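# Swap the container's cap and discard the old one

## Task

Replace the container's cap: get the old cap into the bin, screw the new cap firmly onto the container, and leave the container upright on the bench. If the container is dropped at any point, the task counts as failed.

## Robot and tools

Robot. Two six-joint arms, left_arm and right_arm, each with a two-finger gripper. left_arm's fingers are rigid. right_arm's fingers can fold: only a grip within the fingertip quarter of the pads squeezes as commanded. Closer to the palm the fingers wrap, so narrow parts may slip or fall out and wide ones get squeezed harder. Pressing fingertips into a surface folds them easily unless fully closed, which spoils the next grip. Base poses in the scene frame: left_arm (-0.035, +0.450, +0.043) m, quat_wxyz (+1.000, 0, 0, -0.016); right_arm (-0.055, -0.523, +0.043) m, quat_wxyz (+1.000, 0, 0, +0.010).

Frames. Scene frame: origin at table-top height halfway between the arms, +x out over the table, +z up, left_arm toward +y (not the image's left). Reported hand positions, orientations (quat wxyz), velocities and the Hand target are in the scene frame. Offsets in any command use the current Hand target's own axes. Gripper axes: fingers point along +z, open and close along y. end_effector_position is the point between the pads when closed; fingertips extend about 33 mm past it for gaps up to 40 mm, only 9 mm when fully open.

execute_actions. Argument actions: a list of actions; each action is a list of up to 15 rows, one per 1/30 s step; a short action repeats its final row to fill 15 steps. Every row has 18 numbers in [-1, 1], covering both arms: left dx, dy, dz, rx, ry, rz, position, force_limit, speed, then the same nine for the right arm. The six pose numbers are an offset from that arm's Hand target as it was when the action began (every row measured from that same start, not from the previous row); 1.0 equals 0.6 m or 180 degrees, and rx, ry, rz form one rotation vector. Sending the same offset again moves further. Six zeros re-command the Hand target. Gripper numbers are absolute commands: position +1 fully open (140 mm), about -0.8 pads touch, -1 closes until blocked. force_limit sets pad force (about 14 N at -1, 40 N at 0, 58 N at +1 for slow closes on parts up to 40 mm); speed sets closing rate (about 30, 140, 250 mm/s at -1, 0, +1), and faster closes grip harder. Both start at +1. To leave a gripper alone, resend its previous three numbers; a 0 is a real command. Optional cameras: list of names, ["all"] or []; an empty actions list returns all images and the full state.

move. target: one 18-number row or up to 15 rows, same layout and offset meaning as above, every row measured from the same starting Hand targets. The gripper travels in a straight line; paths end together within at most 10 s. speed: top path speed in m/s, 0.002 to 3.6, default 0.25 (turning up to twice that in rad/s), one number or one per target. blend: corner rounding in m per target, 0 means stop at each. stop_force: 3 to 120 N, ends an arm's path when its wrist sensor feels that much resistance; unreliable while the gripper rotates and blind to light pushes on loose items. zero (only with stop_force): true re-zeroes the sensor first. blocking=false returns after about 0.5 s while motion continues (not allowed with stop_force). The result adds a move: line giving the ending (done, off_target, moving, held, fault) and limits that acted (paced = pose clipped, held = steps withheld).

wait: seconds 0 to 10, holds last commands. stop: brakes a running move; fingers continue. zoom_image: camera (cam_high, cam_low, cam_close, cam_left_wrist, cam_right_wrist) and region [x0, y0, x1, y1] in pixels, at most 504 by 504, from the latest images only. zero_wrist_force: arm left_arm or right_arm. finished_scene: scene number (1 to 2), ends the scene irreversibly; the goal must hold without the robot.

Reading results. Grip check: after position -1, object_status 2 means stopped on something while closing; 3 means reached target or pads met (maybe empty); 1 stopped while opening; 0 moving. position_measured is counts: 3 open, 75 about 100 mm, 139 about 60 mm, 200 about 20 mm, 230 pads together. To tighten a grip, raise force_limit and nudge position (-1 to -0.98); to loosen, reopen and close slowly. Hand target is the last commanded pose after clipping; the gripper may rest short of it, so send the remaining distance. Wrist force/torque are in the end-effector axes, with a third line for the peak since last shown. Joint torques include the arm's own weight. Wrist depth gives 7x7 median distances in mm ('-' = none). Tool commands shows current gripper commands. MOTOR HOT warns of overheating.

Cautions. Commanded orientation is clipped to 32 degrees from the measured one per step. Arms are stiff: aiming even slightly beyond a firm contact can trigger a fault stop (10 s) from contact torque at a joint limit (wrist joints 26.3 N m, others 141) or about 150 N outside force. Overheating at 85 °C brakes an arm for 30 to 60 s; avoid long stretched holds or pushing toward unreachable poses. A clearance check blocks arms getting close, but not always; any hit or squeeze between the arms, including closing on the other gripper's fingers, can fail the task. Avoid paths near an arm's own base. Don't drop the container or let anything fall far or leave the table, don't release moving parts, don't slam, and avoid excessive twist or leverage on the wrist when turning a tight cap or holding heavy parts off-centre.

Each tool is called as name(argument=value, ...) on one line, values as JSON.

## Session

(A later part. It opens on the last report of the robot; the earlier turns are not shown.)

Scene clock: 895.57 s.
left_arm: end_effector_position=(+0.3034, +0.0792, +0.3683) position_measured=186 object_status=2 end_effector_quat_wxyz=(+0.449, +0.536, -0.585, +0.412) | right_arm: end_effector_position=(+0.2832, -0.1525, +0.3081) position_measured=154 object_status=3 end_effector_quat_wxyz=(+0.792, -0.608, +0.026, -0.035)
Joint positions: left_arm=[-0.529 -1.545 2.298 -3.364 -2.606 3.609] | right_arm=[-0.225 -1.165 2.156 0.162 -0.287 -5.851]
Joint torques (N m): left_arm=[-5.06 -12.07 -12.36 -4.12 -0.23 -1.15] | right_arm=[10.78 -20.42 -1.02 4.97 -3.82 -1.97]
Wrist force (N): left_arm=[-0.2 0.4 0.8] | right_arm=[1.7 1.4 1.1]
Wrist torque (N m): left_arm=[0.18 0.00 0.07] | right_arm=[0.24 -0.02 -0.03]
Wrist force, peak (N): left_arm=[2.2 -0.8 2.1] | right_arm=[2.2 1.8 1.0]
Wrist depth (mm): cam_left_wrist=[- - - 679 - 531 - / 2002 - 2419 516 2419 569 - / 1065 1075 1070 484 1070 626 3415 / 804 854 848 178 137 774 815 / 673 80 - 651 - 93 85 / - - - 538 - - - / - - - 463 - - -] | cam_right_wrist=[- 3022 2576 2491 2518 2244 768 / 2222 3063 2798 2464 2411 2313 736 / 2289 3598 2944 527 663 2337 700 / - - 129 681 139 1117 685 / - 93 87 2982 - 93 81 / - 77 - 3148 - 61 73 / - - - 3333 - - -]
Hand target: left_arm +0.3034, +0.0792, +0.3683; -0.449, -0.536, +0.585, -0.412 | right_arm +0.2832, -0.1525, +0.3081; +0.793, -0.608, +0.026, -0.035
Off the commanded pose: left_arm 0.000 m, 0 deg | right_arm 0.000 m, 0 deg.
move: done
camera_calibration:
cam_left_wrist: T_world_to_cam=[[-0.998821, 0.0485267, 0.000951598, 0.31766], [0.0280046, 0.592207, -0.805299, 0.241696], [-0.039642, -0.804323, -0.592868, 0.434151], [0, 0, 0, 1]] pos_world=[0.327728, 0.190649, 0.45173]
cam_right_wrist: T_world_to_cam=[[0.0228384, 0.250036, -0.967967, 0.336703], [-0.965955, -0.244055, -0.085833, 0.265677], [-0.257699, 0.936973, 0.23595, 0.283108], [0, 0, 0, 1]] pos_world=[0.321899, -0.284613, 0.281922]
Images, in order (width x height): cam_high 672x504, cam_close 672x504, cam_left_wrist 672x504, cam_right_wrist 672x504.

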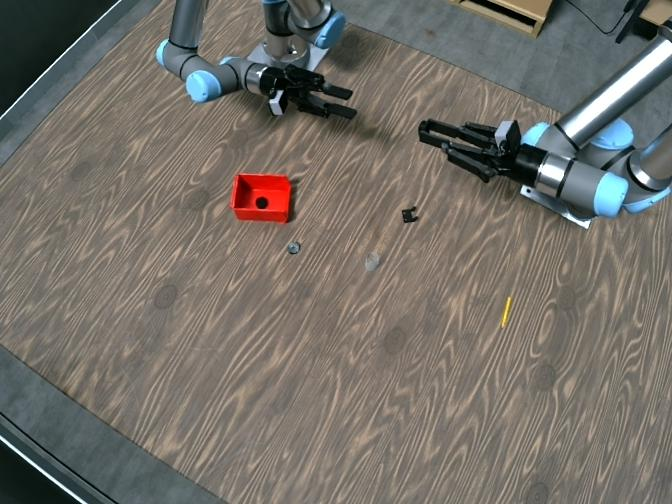

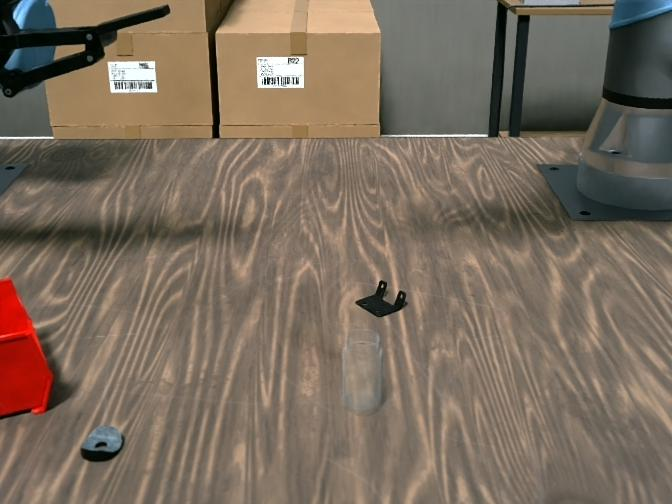

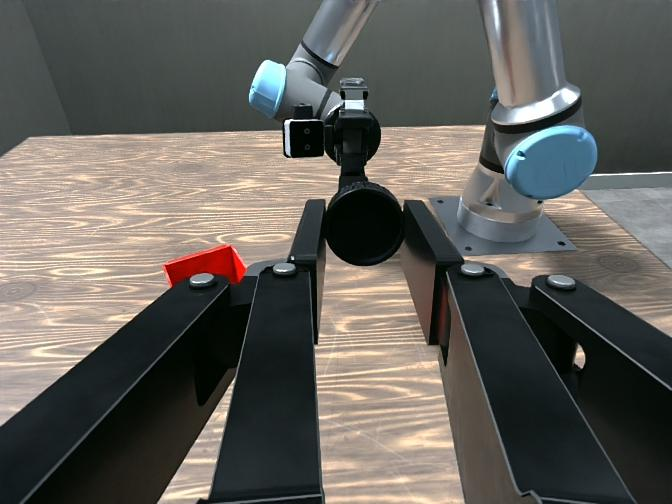

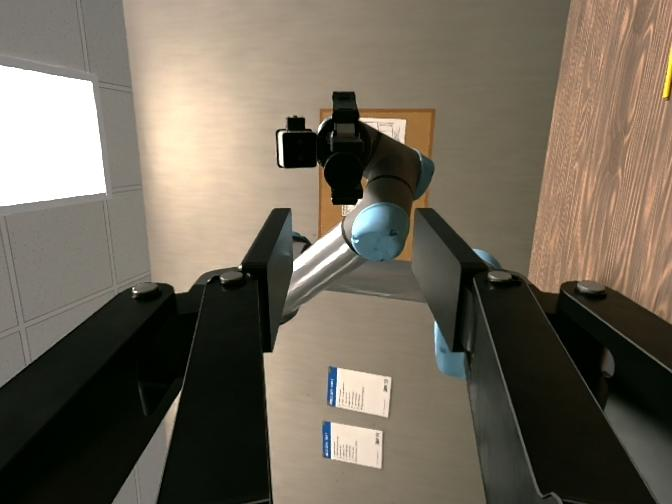

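execute_actions(actions=[], cameras=["cam_close","cam_right_wrist","cam_left_wrist"])

Scene clock: 967.70 s.
left_arm: end_effector_position=(+0.3034, +0.0792, +0.3683) position_measured=186 object_status=2 end_effector_quat_wxyz=(+0.449, +0.536, -0.585, +0.412) | right_arm: end_effector_position=(+0.2832, -0.1525, +0.3081) position_measured=154 object_status=3 end_effector_quat_wxyz=(+0.792, -0.608, +0.026, -0.035)
Joint positions: left_arm=[-0.529 -1.545 2.298 -3.364 -2.606 3.609] | right_arm=[-0.225 -1.165 2.156 0.162 -0.287 -5.852]
Joint velocities: within noise
Joint torques (N m): left_arm=[-5.67 -11.68 -12.87 -4.05 -0.3 -1.32] | right_arm=[10.56 -19.86 -1.17 5.13 -3.87 -2.06]
Wrist force (N): left_arm=[-0.2 0.4 0.7] | right_arm=[1.5 1.5 1.1]
Wrist torque (N m): left_arm=[0.18 -0.02 0.07] | right_arm=[0.26 0.02 -0.02]
Wrist force, peak (N): left_arm=[-0.4 0.5 1.1] | right_arm=[2.1 1.5 1.2]
Wrist depth (mm): cam_left_wrist=[- 2670 2497 704 - 533 2370 / 2191 2323 1350 524 - 568 2940 / 1065 1056 1065 485 1051 623 3016 / 812 801 848 178 137 798 801 / 671 80 - 647 - 93 85 / - - - 541 - - - / - - - 461 - - -] | cam_right_wrist=[- 2764 3238 2437 2313 2179 768 / 2179 2906 2798 528 2386 2289 734 / 2337 3192 2337 542 677 2386 704 / - 3285 136 695 139 1245 683 / - 93 87 2605 - 93 81 / - 77 - 3192 - 61 73 / - - - 2833 - - -]
Hand target: left_arm +0.3034, +0.0792, +0.3683; -0.449, -0.536, +0.585, -0.412 | right_arm +0.2832, -0.1525, +0.3081; +0.793, -0.608, +0.026, -0.035
Tool commands: left_gripper/position=-0.98 left_gripper/force_limit=+0.05 left_gripper/speed=-1.0 right_gripper/position=-0.2 right_gripper/force_limit=-1.0 right_gripper/speed=-1.0
Off the commanded pose: left_arm 0.000 m, 0 deg | right_arm 0.000 m, 0 deg.
camera_calibration:
cam_left_wrist: T_world_to_cam=[[-0.998821, 0.0485267, 0.000951598, 0.31766], [0.0280046, 0.592207, -0.805299, 0.241696], [-0.039642, -0.804323, -0.592868, 0.434151], [0, 0, 0, 1]] pos_world=[0.327728, 0.190649, 0.45173]
cam_right_wrist: T_world_to_cam=[[0.0228138, 0.250127, -0.967944, 0.33673], [-0.965958, -0.244047, -0.0858312, 0.265679], [-0.257693, 0.936951, 0.236044, 0.283073], [0, 0, 0, 1]] pos_world=[0.321899, -0.284613, 0.281922]
Images, in order (width x height): cam_close 672x504, cam_left_wrist 672x504, cam_right_wrist 672x504.

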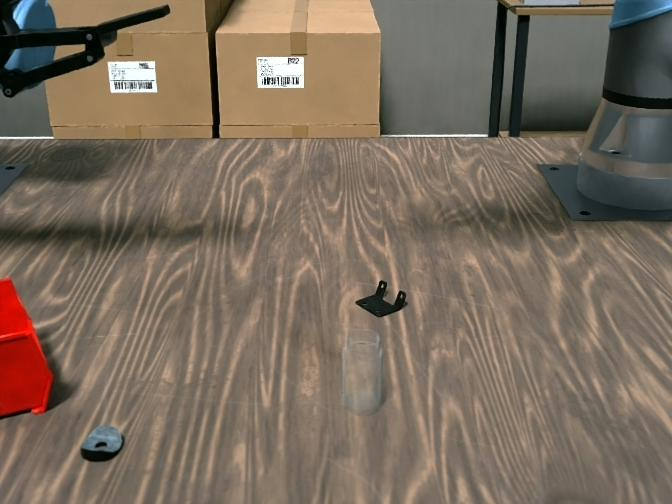

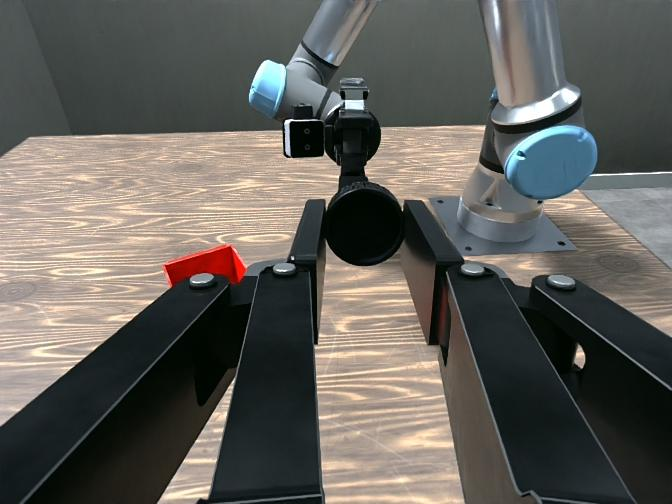

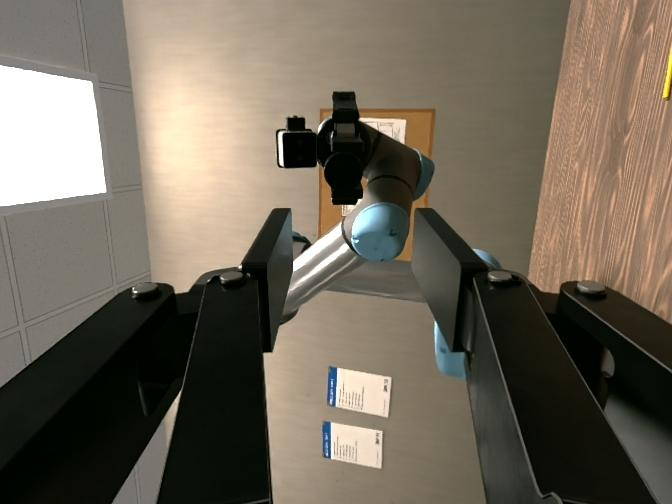

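move(target=[[0,0,0,0,0,0,-0.98,0.05,-1,0,0,0,0,0,0.48,-0.2,-1,-1],[0,0,0,0,0,0,-0.98,0.05,-1,0,0,0,0,0,0.98,-0.2,-1,-1]], speed=0.4, blend=[0.02,0])

Scene clock: 981.03 s.
left_arm: end_effector_position=(+0.3034, +0.0792, +0.3683) position_measured=186 object_status=2 end_effector_quat_wxyz=(+0.449, +0.536, -0.585, +0.412) | right_arm: end_effector_position=(+0.2833, -0.1524, +0.3081) position_measured=154 object_status=3 end_effector_quat_wxyz=(+0.060, +0.007, +0.609, +0.791)
Joint positions: left_arm=[-0.529 -1.545 2.298 -3.364 -2.606 3.609] | right_arm=[-0.225 -1.164 2.156 0.164 -0.287 -2.775]
Joint torques (N m): left_arm=[-6.05 -11.81 -12.16 -4.05 -0.26 -1.1] | right_arm=[-8.28 -33.65 -16.94 1.53 -0.09 2.1]
Wrist force (N): left_arm=[-0.2 0.0 0.8] | right_arm=[1.5 -2.0 1.3]
Wrist torque (N m): left_arm=[0.10 -0.02 0.07] | right_arm=[-0.29 -0.17 -0.28]
Wrist force, peak (N): left_arm=[-0.4 0.4 1.2] | right_arm=[1.7 -1.1 2.9]
Wrist depth (mm): cam_left_wrist=[- - - 681 - 534 - / 2903 - 635 531 528 568 - / 1070 1051 1070 486 997 623 2867 / 806 851 845 177 137 772 801 / 669 80 - 643 - 93 85 / - - - 539 - - - / - - - 463 - - -] | cam_right_wrist=[717 1785 2289 521 2798 2636 2222 / 720 2267 2337 635 2731 2698 2201 / 761 2464 2547 535 2982 3148 2118 / 746 1391 136 3022 139 112 - / - 93 87 - - 93 81 / - 77 - - - 61 73 / - - - - - - -]
Hand target: left_arm +0.3034, +0.0792, +0.3683; -0.449, -0.536, +0.585, -0.412 | right_arm +0.2832, -0.1525, +0.3081; +0.060, +0.007, +0.609, +0.791
Off the commanded pose: left_arm 0.000 m, 0 deg | right_arm 0.000 m, 0 deg.
move: done

move(target=[0,0,0,0,0,0,-0.98,0.05,-1,0,0,0.1667,0,0,0.02,-0.2,-1,-1], speed=0.08, cameras=["cam_left_wrist","cam_right_wrist","cam_high"])

Scene clock: 993.83 s.
left_arm: end_effector_position=(+0.3034, +0.0792, +0.3683) position_measured=186 object_status=2 end_effector_quat_wxyz=(+0.449, +0.536, -0.585, +0.412) | right_arm: end_effector_position=(+0.2916, -0.0563, +0.3340) position_measured=154 object_status=3 end_effector_quat_wxyz=(+0.035, +0.026, +0.608, +0.793)
Joint positions: left_arm=[-0.529 -1.545 2.298 -3.364 -2.606 3.609] | right_arm=[0.084 -0.944 2.07 1.059 -0.322 -3.781]
Joint torques (N m): left_arm=[-5.73 -11.69 -12.07 -4.14 -0.3 -1.23] | right_arm=[11.3 -26.58 1.03 4.15 -3.68 -1.93]
Wrist force (N): left_arm=[-0.5 0.1 1.0] | right_arm=[1.6 -1.8 1.3]
Wrist torque (N m): left_arm=[0.13 0.05 0.07] | right_arm=[-0.24 -0.19 -0.18]
Wrist force, peak (N): left_arm=[-0.5 0.5 1.2] | right_arm=[1.6 -2.2 2.1]
Wrist depth (mm): cam_left_wrist=[- - 2255 586 - 510 2978 / - 1452 2346 562 - 572 2610 / 1075 1070 997 392 937 764 948 / 809 835 841 178 136 798 801 / 667 80 - 645 - 92 85 / - - - 534 - - - / - - - 464 - - -] | cam_right_wrist=[812 2061 2042 442 2437 2576 2159 / 782 2179 526 532 2731 2869 2222 / 766 2313 2437 243 2869 2906 - / 766 2411 136 2982 139 3063 - / - 93 87 - - 93 81 / - 77 - - - 61 73 / - - - - - - -]
Hand target: left_arm +0.3034, +0.0792, +0.3683; -0.449, -0.536, +0.585, -0.412 | right_arm +0.2916, -0.0562, +0.3340; +0.035, +0.026, +0.608, +0.793
Off the commanded pose: left_arm 0.000 m, 0 deg | right_arm 0.000 m, 0 deg.
move: done
camera_calibration:
cam_left_wrist: T_world_to_cam=[[-0.998821, 0.0485267, 0.000951598, 0.31766], [0.0280046, 0.592207, -0.805299, 0.241696], [-0.039642, -0.804323, -0.592868, 0.434151], [0, 0, 0, 1]] pos_world=[0.327728, 0.190649, 0.45173]
cam_right_wrist: T_world_to_cam=[[-0.0240875, -0.26492, 0.96397, -0.323035], [0.909601, -0.405878, -0.0888151, -0.255602], [0.414783, 0.874689, 0.250748, -0.0155308], [0, 0, 0, 1]] pos_world=[0.231156, -0.175737, 0.292589]
Images, in order (width x height): cam_high 672x504, cam_left_wrist 672x504, cam_right_wrist 672x504.

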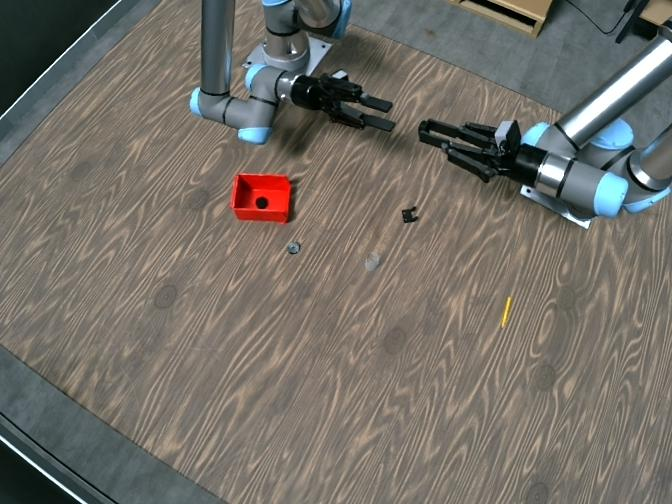

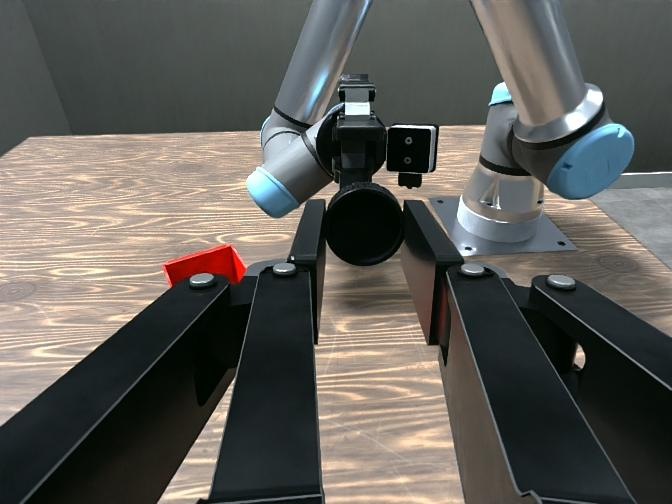

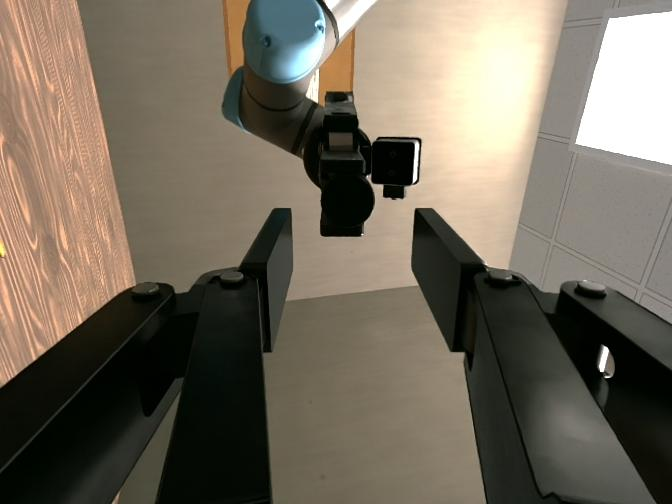

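zoom_image(camera="cam_right_wrist", region=[260, 80, 440, 260])

zoom_image(camera="cam_left_wrist", region=[260, 60, 470, 270])

Scaled by 2.800 from the camera's 672x504 image, which has a finer 960x720 frame.

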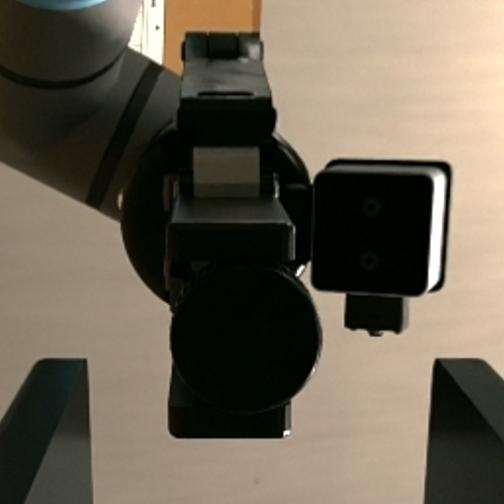

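Scaled by 2.400 from the camera's 672x504 image, which has a finer 960x720 frame.

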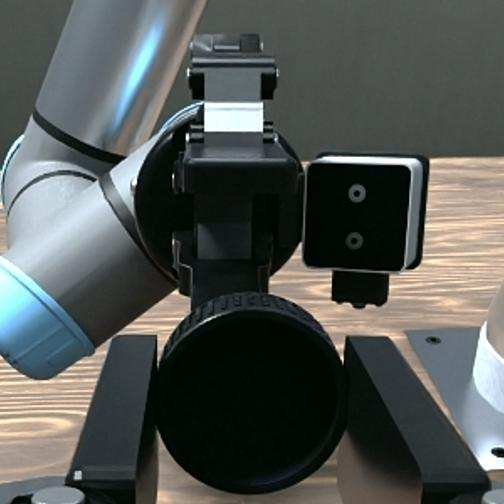

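move(target=[0,0,0,0,0,0,-0.98,0.05,-1,0,0.0008,0.075,0,0,0,-0.2,-1,-1], speed=0.05, cameras=["cam_left_wrist","cam_right_wrist"])

zoom_image(camera="cam_right_wrist", region=[230, 100, 470, 340])

zoom_image(camera="cam_left_wrist", region=[260, 60, 470, 270])

Scene clock: 1011.03 s.
left_arm: end_effector_position=(+0.3034, +0.0792, +0.3683) position_measured=186 object_status=2 end_effector_quat_wxyz=(+0.449, +0.536, -0.585, +0.412) | right_arm: end_effector_position=(+0.2954, -0.0131, +0.3461) position_measured=154 object_status=3 end_effector_quat_wxyz=(+0.035, +0.026, +0.608, +0.793)
Joint positions: left_arm=[-0.529 -1.545 2.298 -3.364 -2.606 3.609] | right_arm=[0.204 -0.919 2.038 1.302 -0.403 -4.034]
Joint torques (N m): left_arm=[-5.34 -12.41 -11.91 -4.08 -0.3 -1.14] | right_arm=[11.09 -28.74 -15.6 3.04 -3.15 -2.2]
Wrist force (N): left_arm=[-0.6 0.4 0.8] | right_arm=[1.8 -2.1 1.6]
Wrist torque (N m): left_arm=[0.19 0.07 0.08] | right_arm=[-0.31 -0.21 -0.18]
Wrist force, peak (N): left_arm=[-0.5 0.4 1.2] | right_arm=[2.2 -2.0 2.0]
Wrist depth (mm): cam_left_wrist=[- 1935 2074 549 2191 489 2150 / - 1350 1382 573 2497 582 2524 / 1070 1056 993 340 827 779 2940 / 798 841 845 178 137 767 801 / 669 80 - 643 - 93 85 / - - - 540 - - - / - - - 462 - - -] | cam_right_wrist=[859 2024 359 412 2361 2636 2179 / 821 2179 473 493 2547 - 2201 / 790 2386 2244 215 2833 4533 2079 / 812 2411 136 210 139 3022 - / - 93 87 - - 93 81 / - 77 - - - 61 73 / - - - - - - -]
Hand target: left_arm +0.3034, +0.0792, +0.3683; -0.449, -0.536, +0.585, -0.412 | right_arm +0.2954, -0.0130, +0.3461; +0.035, +0.026, +0.608, +0.793
Off the commanded pose: left_arm 0.000 m, 0 deg | right_arm 0.000 m, 0 deg.
move: done
camera_calibration:
cam_left_wrist: T_world_to_cam=[[-0.998821, 0.0485267, 0.000951598, 0.31766], [0.0280046, 0.592207, -0.805299, 0.241696], [-0.039642, -0.804323, -0.592868, 0.434151], [0, 0, 0, 1]] pos_world=[0.327728, 0.190649, 0.45173]
cam_right_wrist: T_world_to_cam=[[-0.0241072, -0.264832, 0.963993, -0.323156], [0.909504, -0.406095, -0.0888194, -0.240364], [0.414995, 0.874615, 0.250656, -0.0579172], [0, 0, 0, 1]] pos_world=[0.234857, -0.132537, 0.304689]
Images, in order (width x height): cam_left_wrist 672x504, cam_right_wrist 672x504.

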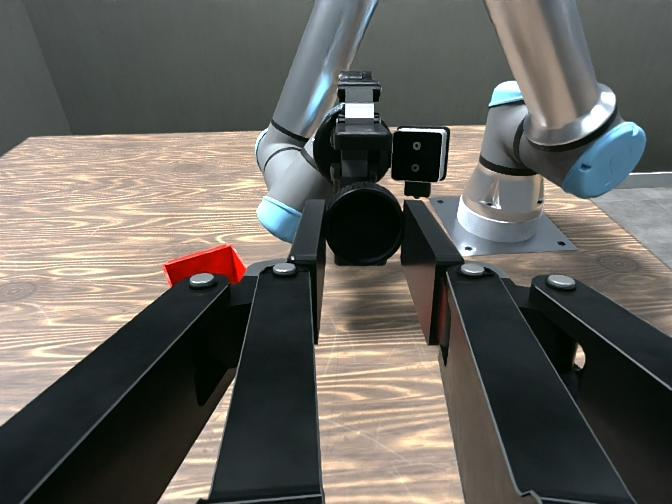

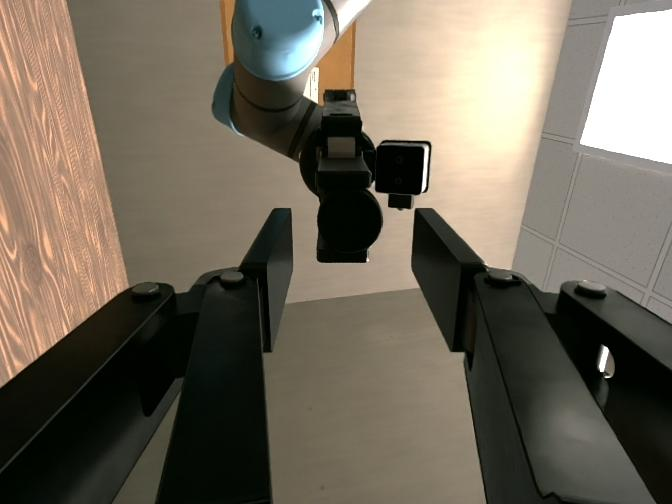

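Scaled by 2.100 from the camera's 672x504 image, which has a finer 960x720 frame.

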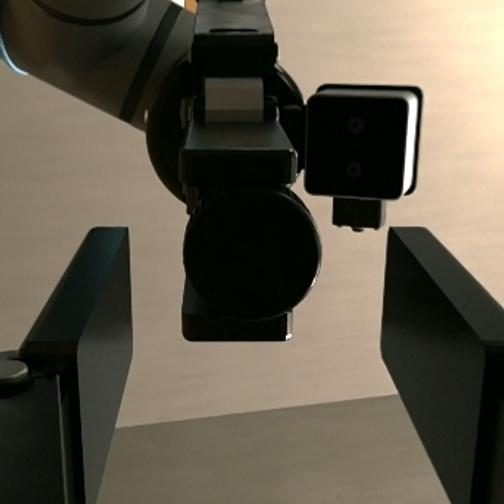

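Scaled by 2.400 from the camera's 672x504 image, which has a finer 960x720 frame.

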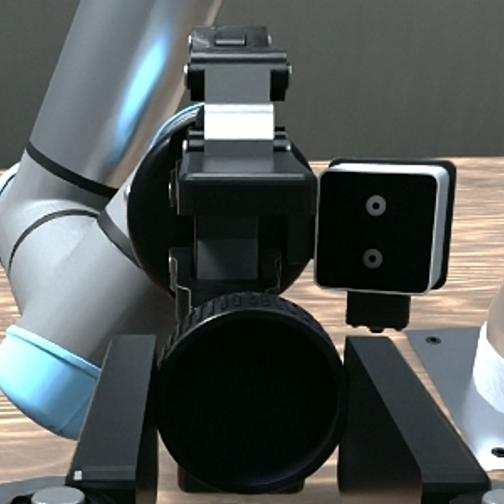

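move(target=[0,0,0,0,0,0,-0.98,0.05,-1,0,0.0005,0.03,0,0,0,-0.2,-1,-1], speed=0.04, cameras=["cam_left_wrist","cam_right_wrist","cam_high"])

zoom_image(camera="cam_right_wrist", region=[230, 100, 470, 340])

zoom_image(camera="cam_left_wrist", region=[260, 60, 470, 270])

zoom_image(camera="cam_high", region=[300, 60, 500, 210])

Scene clock: 1041.33 s.
left_arm: end_effector_position=(+0.3034, +0.0792, +0.3683) position_measured=186 object_status=2 end_effector_quat_wxyz=(+0.449, +0.536, -0.585, +0.412) | right_arm: end_effector_position=(+0.2969, +0.0041, +0.3510) position_measured=154 object_status=3 end_effector_quat_wxyz=(+0.035, +0.026, +0.608, +0.793) end_effector_velocity=(+0.000, +0.001, +0.000) end_effector_angular_velocity=(-0.001, +0.002, +0.000)
Joint positions: left_arm=[-0.529 -1.545 2.298 -3.364 -2.606 3.609] | right_arm=[0.248 -0.913 2.019 1.379 -0.437 -4.103]
Joint velocities: left_arm=[within noise] | right_arm=[0.002 0 -0.001 0.005 -0.002 -0.003]
Joint torques (N m): left_arm=[-5.95 -11.69 -11.97 -4.05 -0.39 -1.22] | right_arm=[10.93 -29.51 -17.2 3.1 -3.07 -2]
Wrist force (N): left_arm=[-0.6 0.2 1.0] | right_arm=[1.4 -2.2 1.4]
Wrist torque (N m): left_arm=[0.13 0.07 0.07] | right_arm=[-0.32 -0.14 -0.18]
Wrist force, peak (N): left_arm=[-0.4 0.5 1.2] | right_arm=[1.9 -2.3 1.8]
Wrist depth (mm): cam_left_wrist=[- - 2092 540 - 483 2370 / - 2419 2419 261 3182 596 576 / 1065 1065 988 325 370 779 633 / 801 809 835 177 137 798 804 / 667 80 - 649 - 93 85 / - - - 539 - - - / - - - 462 - - -] | cam_right_wrist=[875 2006 332 382 2267 2491 2061 / 833 2118 461 378 2636 2698 2289 / 798 2289 2411 216 377 2982 1858 / 776 2386 136 184 139 - - / - 93 87 - - 93 81 / - 77 - - - 61 73 / - - - - - - -]
Hand target: left_arm +0.3034, +0.0792, +0.3683; -0.449, -0.536, +0.585, -0.412 | right_arm +0.2969, +0.0042, +0.3510; +0.035, +0.026, +0.608, +0.793
Off the commanded pose: left_arm 0.000 m, 0 deg | right_arm 0.000 m, 0 deg.
move: done
camera_calibration:
cam_left_wrist: T_world_to_cam=[[-0.998821, 0.0485267, 0.000951598, 0.31766], [0.0280046, 0.592207, -0.805299, 0.241696], [-0.039642, -0.804323, -0.592868, 0.434151], [0, 0, 0, 1]] pos_world=[0.327728, 0.190649, 0.45173]
cam_right_wrist: T_world_to_cam=[[-0.0241332, -0.26482, 0.963996, -0.323378], [0.909504, -0.406102, -0.0887918, -0.234308], [0.414995, 0.874615, 0.250656, -0.0748364], [0, 0, 0, 1]] pos_world=[0.236357, -0.115337, 0.309689]
Images, in order (width x height): cam_high 672x504, cam_left_wrist 672x504, cam_right_wrist 672x504.

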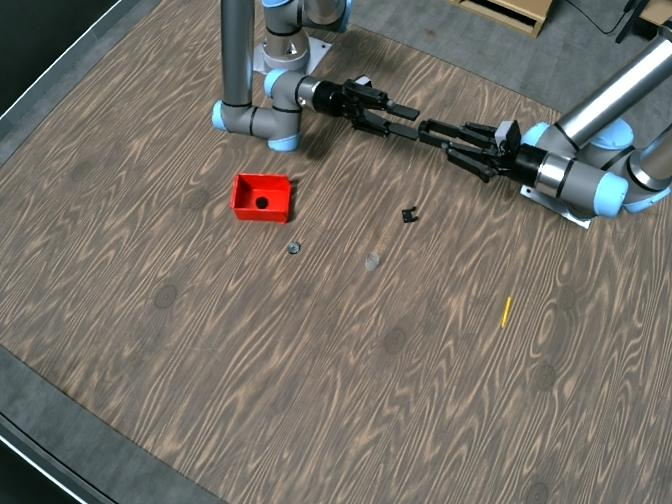

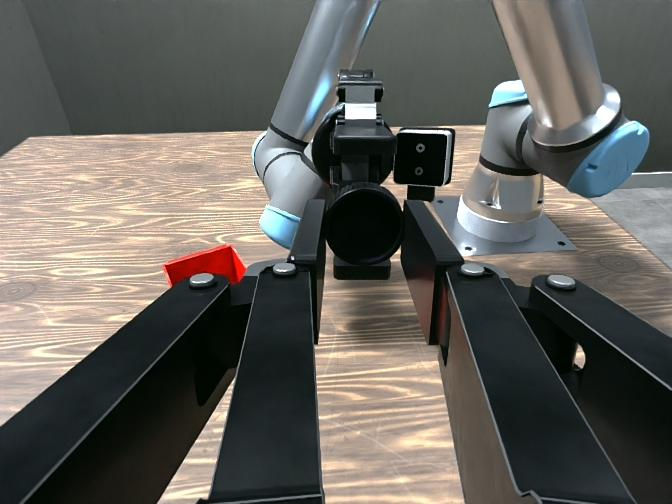

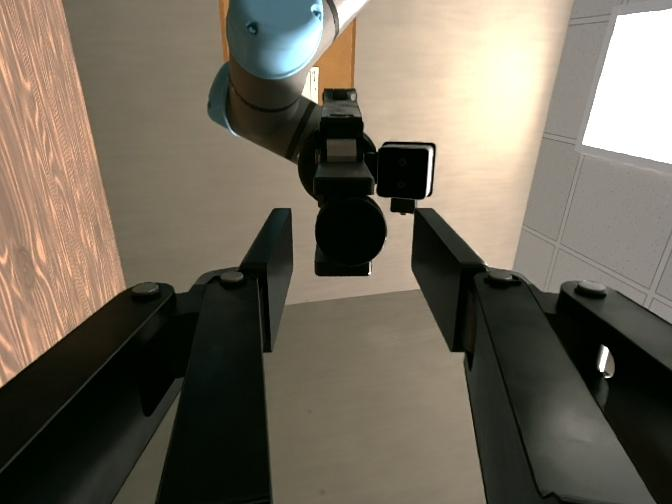

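Scaled by 2.100 from the camera's 672x504 image, which has a finer 960x720 frame.

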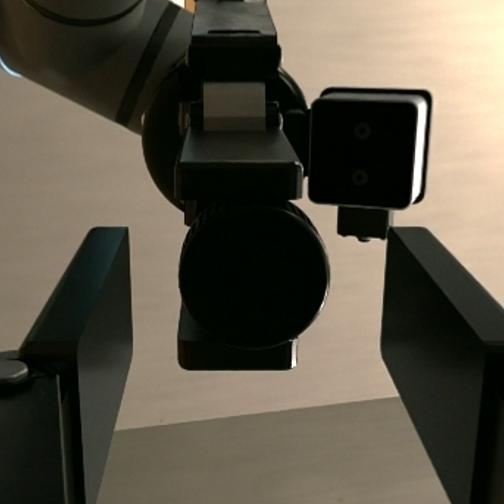

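Scaled by 2.400 from the camera's 672x504 image, which has a finer 960x720 frame.

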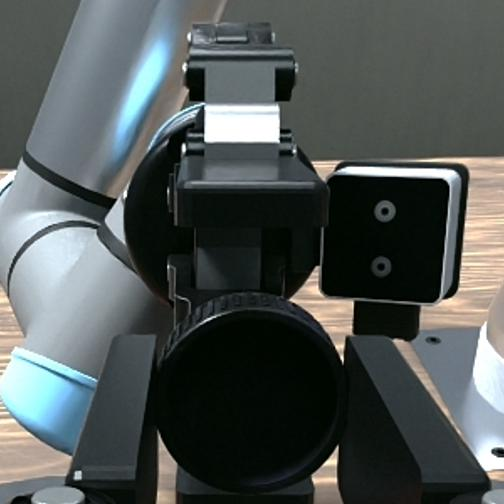

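Scaled by 2.520 from the camera's 672x504 image, which has a finer 960x720 frame.

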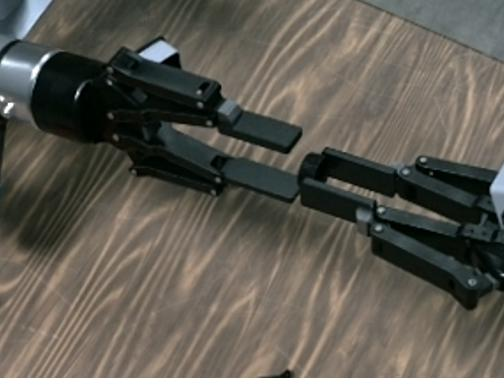

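move(target=[0,0,0,0,0,0,-0.98,0.05,-1,0,0.0005,0.0175,0,0,0,-0.2,-1,-1], speed=0.03, stop_force=8, cameras=["cam_left_wrist","cam_right_wrist","cam_high"])

zoom_image(camera="cam_right_wrist", region=[230, 100, 470, 340])

zoom_image(camera="cam_left_wrist", region=[260, 60, 470, 270])

zoom_image(camera="cam_high", region=[380, 90, 460, 150])

Scene clock: 1051.23 s.
left_arm: end_effector_position=(+0.3034, +0.0792, +0.3683) position_measured=186 object_status=2 end_effector_quat_wxyz=(+0.449, +0.536, -0.585, +0.412) | right_arm: end_effector_position=(+0.2977, +0.0142, +0.3541) position_measured=154 object_status=3 end_effector_quat_wxyz=(+0.035, +0.026, +0.608, +0.793)
Joint positions: left_arm=[-0.529 -1.545 2.298 -3.364 -2.606 3.609] | right_arm=[0.273 -0.91 2.006 1.42 -0.457 -4.138]
Joint torques (N m): left_arm=[-5.99 -12.38 -11.82 -4.11 -0.38 -1.11] | right_arm=[10.03 -30.17 -16.85 3.06 -3.02 -2.02]
Wrist force (N): left_arm=[-0.4 0.4 0.8] | right_arm=[1.8 -2.3 1.5]
Wrist torque (N m): left_arm=[0.17 0.04 0.07] | right_arm=[-0.35 -0.23 -0.19]
Wrist force, peak (N): left_arm=[-0.5 0.5 1.2] | right_arm=[1.8 -2.4 1.6]
Wrist depth (mm): cam_left_wrist=[- 2394 - 523 1952 486 2300 / - - 600 232 2346 608 543 / 1061 1061 1001 313 359 747 933 / 806 835 845 178 137 759 806 / 667 80 - 647 - 92 85 / - - - 535 - - - / - - - 465 - - -] | cam_right_wrist=[833 2006 324 373 2313 2411 2313 / 827 2042 446 361 2518 2667 2289 / 807 2267 2313 216 367 2833 2464 / 774 2411 136 172 139 - - / - 93 87 - - 93 81 / - 77 - - - 61 73 / - - - - - - -]
Hand target: left_arm +0.3034, +0.0792, +0.3683; -0.449, -0.536, +0.585, -0.412 | right_arm +0.2977, +0.0142, +0.3541; +0.035, +0.026, +0.608, +0.793
Off the commanded pose: left_arm 0.000 m, 0 deg | right_arm 0.000 m, 0 deg.
move: done
camera_calibration:
cam_left_wrist: T_world_to_cam=[[-0.998821, 0.0485267, 0.000951598, 0.31766], [0.0280046, 0.592207, -0.805299, 0.241696], [-0.039642, -0.804323, -0.592868, 0.434151], [0, 0, 0, 1]] pos_world=[0.327728, 0.190649, 0.45173]
cam_right_wrist: T_world_to_cam=[[-0.0241325, -0.264818, 0.963996, -0.323547], [0.909466, -0.406182, -0.0888144, -0.230711], [0.415078, 0.874578, 0.250645, -0.0849031], [0, 0, 0, 1]] pos_world=[0.237257, -0.105138, 0.312689]
Images, in order (width x height): cam_high 672x504, cam_left_wrist 672x504, cam_right_wrist 672x504.

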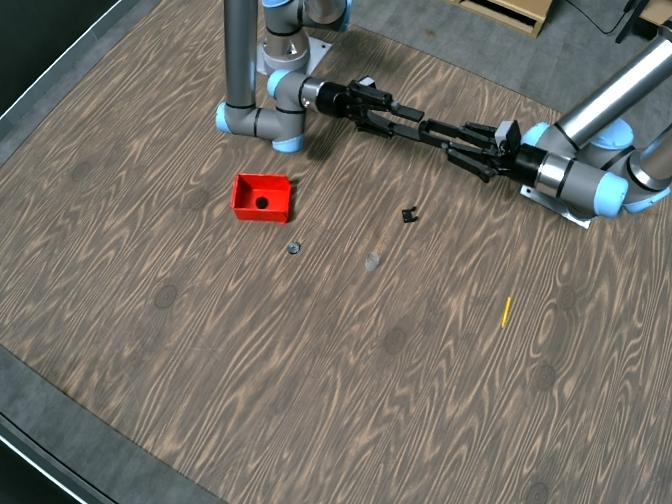

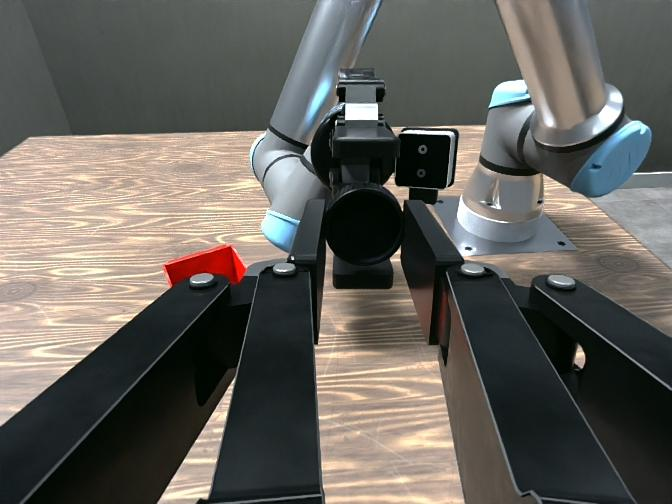

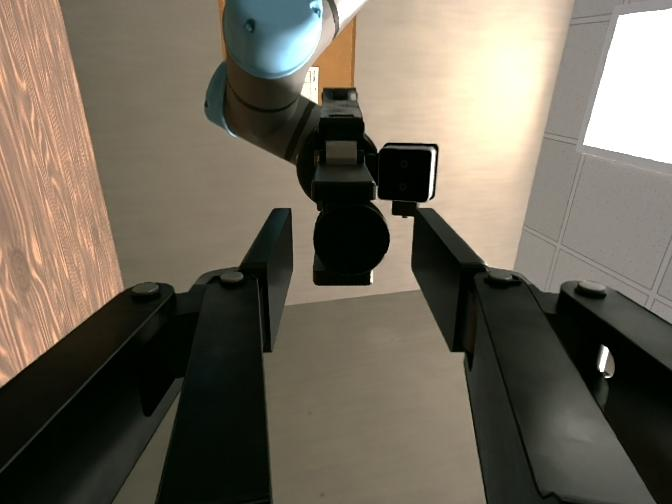

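Scaled by 2.100 from the camera's 672x504 image, which has a finer 960x720 frame.

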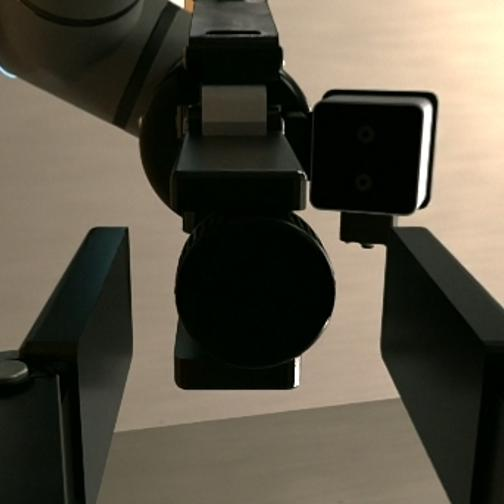

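Scaled by 2.400 from the camera's 672x504 image, which has a finer 960x720 frame.

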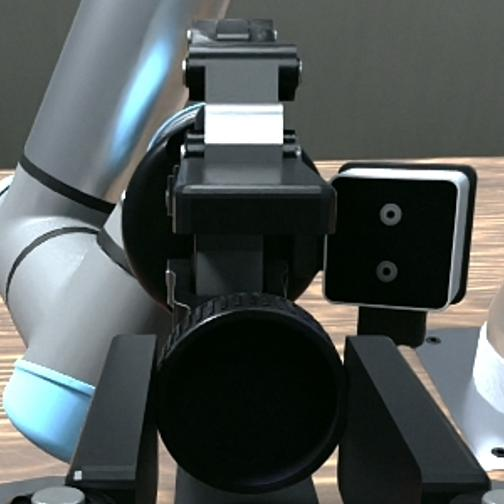

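Scaled by 6.300 from the camera's 672x504 image, which has a finer 960x720 frame.

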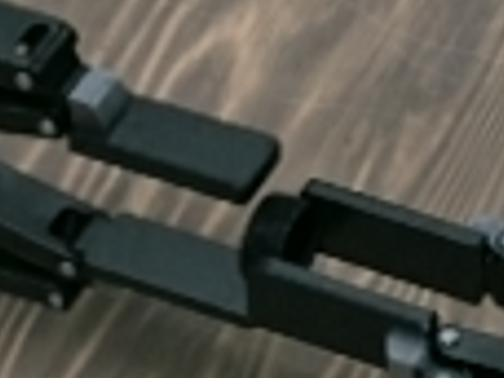

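move(target=[0,0,0,0,0,0,-0.98,0.05,-1,0,-0.0007,0,0,0,0,-0.2,-1,-1], speed=0.03)

move(target=[0,0,0,0,0,0,-0.98,0.05,-1,0,0,0,0,0,0,-1,-1,-1], speed=0.03)

wait(seconds=1, cameras=["cam_left_wrist","cam_right_wrist"])

Scene clock: 1063.83 s.
left_arm: end_effector_position=(+0.3034, +0.0792, +0.3683) position_measured=186 object_status=2 end_effector_quat_wxyz=(+0.449, +0.536, -0.585, +0.412) | right_arm: end_effector_position=(+0.2977, +0.0143, +0.3537) position_measured=154 object_status=3 end_effector_quat_wxyz=(+0.035, +0.026, +0.608, +0.793)
Joint positions: left_arm=[-0.529 -1.545 2.298 -3.364 -2.606 3.609] | right_arm=[0.273 -0.909 2.006 1.42 -0.458 -4.139]
Joint torques (N m): left_arm=[-4.87 -12.33 -12.49 -4.18 -0.38 -1.16] | right_arm=[9.93 -29.94 -16.41 -0.78 -3.21 -2.13]
Wrist force (N): left_arm=[-0.4 0.2 0.9] | right_arm=[2.0 -2.1 1.6]
Wrist torque (N m): left_arm=[0.12 0.03 0.07] | right_arm=[-0.29 -0.28 -0.19]
Wrist force, peak (N): left_arm=[-0.4 0.4 1.2] | right_arm=[1.9 -2.4 1.6]
Wrist depth (mm): cam_left_wrist=[1952 2346 2300 531 2765 481 - / 1203 - 1327 237 2765 611 572 / 1065 1070 988 313 358 782 940 / 812 848 841 178 137 777 795 / 669 80 - 640 - 92 85 / - - - 536 - - - / - - - 465 - - -] | cam_right_wrist=[889 2024 321 397 2386 2518 2138 / 839 2159 449 441 2605 2833 2267 / 807 2222 2547 219 367 2833 2833 / 787 2361 136 175 139 3333 - / - 93 87 - - 93 81 / - 77 - - - 61 73 / - - - - - - -]
Hand target: left_arm +0.3034, +0.0792, +0.3683; -0.449, -0.536, +0.585, -0.412 | right_arm +0.2977, +0.0144, +0.3536; +0.035, +0.026, +0.608, +0.793
Off the commanded pose: left_arm 0.000 m, 0 deg | right_arm 0.000 m, 0 deg.
move: done

Scene clock: 1064.70 s.
left_arm: end_effector_position=(+0.3034, +0.0792, +0.3683) position_measured=186 object_status=2 end_effector_quat_wxyz=(+0.449, +0.536, -0.585, +0.412) | right_arm: end_effector_position=(+0.2977, +0.0144, +0.3536) position_measured=184 object_status=2 end_effector_quat_wxyz=(+0.035, +0.026, +0.608, +0.793)
Joint positions: left_arm=[-0.529 -1.545 2.298 -3.364 -2.606 3.609] | right_arm=[0.274 -0.909 2.006 1.42 -0.458 -4.139]
Joint torques (N m): left_arm=[-5.96 -11.73 -12.05 -3.08 -0.35 -1] | right_arm=[9.57 -31.95 -16.32 -0.52 -3.08 -2]
Wrist force (N): left_arm=[0.9 0.5 -2.4] | right_arm=[1.3 -3.2 -1.8]
Wrist torque (N m): left_arm=[0.14 0.04 0.08] | right_arm=[-0.24 -0.19 -0.19]
Wrist force, peak (N): left_arm=[1.1 0.4 -2.5] | right_arm=[1.5 -3.8 -1.7]
Wrist depth (mm): cam_left_wrist=[1919 2171 1952 531 2346 479 2370 / - - - 356 - 606 - / 1061 1075 1001 173 356 764 944 / 809 801 845 178 137 761 801 / 671 80 - 642 - 93 85 / - - - 538 - - - / - - - 464 - - -] | cam_right_wrist=[872 1937 319 398 2337 2464 2201 / 839 2138 447 363 2547 2798 2179 / 801 2313 2289 217 366 2764 2159 / 787 2491 2518 170 171 2731 2361 / 702 82 87 126 93 93 - / - - 61 - - 64 70 / - - - - - - 66]
Hand target: left_arm +0.3034, +0.0792, +0.3683; -0.449, -0.536, +0.585, -0.412 | right_arm +0.2977, +0.0144, +0.3536; +0.035, +0.026, +0.608, +0.793
Off the commanded pose: left_arm 0.000 m, 0 deg | right_arm 0.000 m, 0 deg.
move: done

Scene clock: 1065.70 s.
left_arm: end_effector_position=(+0.3034, +0.0792, +0.3683) position_measured=186 object_status=2 end_effector_quat_wxyz=(+0.449, +0.536, -0.585, +0.412) | right_arm: end_effector_position=(+0.2977, +0.0144, +0.3536) position_measured=184 object_status=2 end_effector_quat_wxyz=(+0.035, +0.026, +0.608, +0.793)
Joint positions: left_arm=[-0.529 -1.545 2.298 -3.364 -2.606 3.609] | right_arm=[0.274 -0.909 2.006 1.42 -0.458 -4.139]
Joint torques (N m): left_arm=[-5.43 -11.37 -11.99 -0.82 -0.54 -1.15] | right_arm=[10.18 -35.89 -16.5 0.28 -3.17 -2]
Wrist force (N): left_arm=[0.8 0.6 -2.3] | right_arm=[1.4 -3.5 -1.6]
Wrist torque (N m): left_arm=[0.16 0.06 0.08] | right_arm=[-0.31 -0.21 -0.19]
Wrist force, peak (N): left_arm=[1.1 0.8 -2.6] | right_arm=[1.6 -3.6 -2.1]
Wrist depth (mm): cam_left_wrist=[- 2111 2323 534 - 485 - / - 2832 2471 357 1399 606 576 / 1061 1056 1005 173 357 790 636 / 806 854 857 177 137 764 806 / 673 80 - 647 - 93 85 / - - - 539 - - - / - - - 463 - - -] | cam_right_wrist=[885 1937 320 398 2337 2576 2079 / 821 2099 447 444 2518 2731 2159 / 809 2179 2337 216 366 3333 2386 / 790 2798 2667 170 171 2833 - / 697 82 87 126 93 93 - / - - 61 - - 64 70 / - - - - - - 66]
Hand target: left_arm +0.3034, +0.0792, +0.3683; -0.449, -0.536, +0.585, -0.412 | right_arm +0.2977, +0.0144, +0.3536; +0.035, +0.026, +0.608, +0.793
Tool commands: left_gripper/position=-0.98 left_gripper/force_limit=+0.05 left_gripper/speed=-1.0 right_gripper/position=-1.0 right_gripper/force_limit=-1.0 right_gripper/speed=-1.0
Off the commanded pose: left_arm 0.000 m, 0 deg | right_arm 0.000 m, 0 deg.
wait: 1.00 s; at rest by 0.17 s
camera_calibration:
cam_left_wrist: T_world_to_cam=[[-0.998819, 0.0485845, 0.000870386, 0.317685], [0.0281041, 0.592201, -0.8053, 0.241665], [-0.0396406, -0.804324, -0.592867, 0.43415], [0, 0, 0, 1]] pos_world=[0.327728, 0.190648, 0.45173]
cam_right_wrist: T_world_to_cam=[[-0.0241325, -0.264818, 0.963996, -0.323135], [0.909466, -0.406182, -0.0888144, -0.230706], [0.415078, 0.874578, 0.250645, -0.0848903], [0, 0, 0, 1]] pos_world=[0.237257, -0.105038, 0.312289]
Images, in order (width x height): cam_left_wrist 672x504, cam_right_wrist 672x504.

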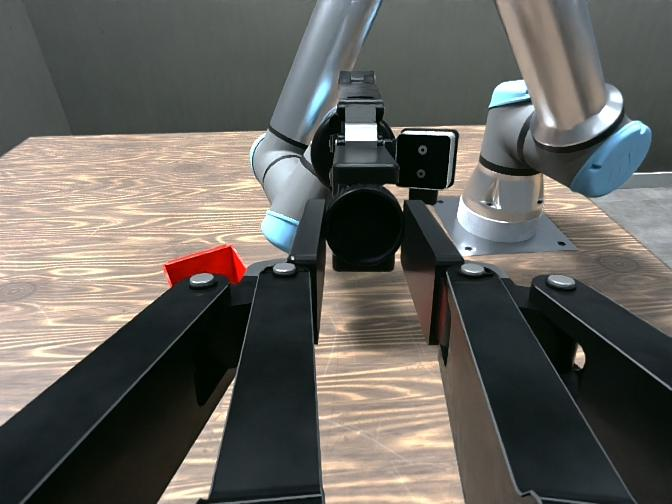

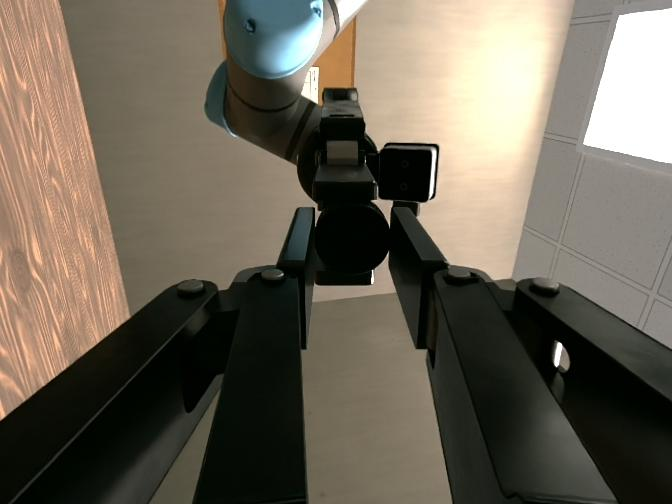

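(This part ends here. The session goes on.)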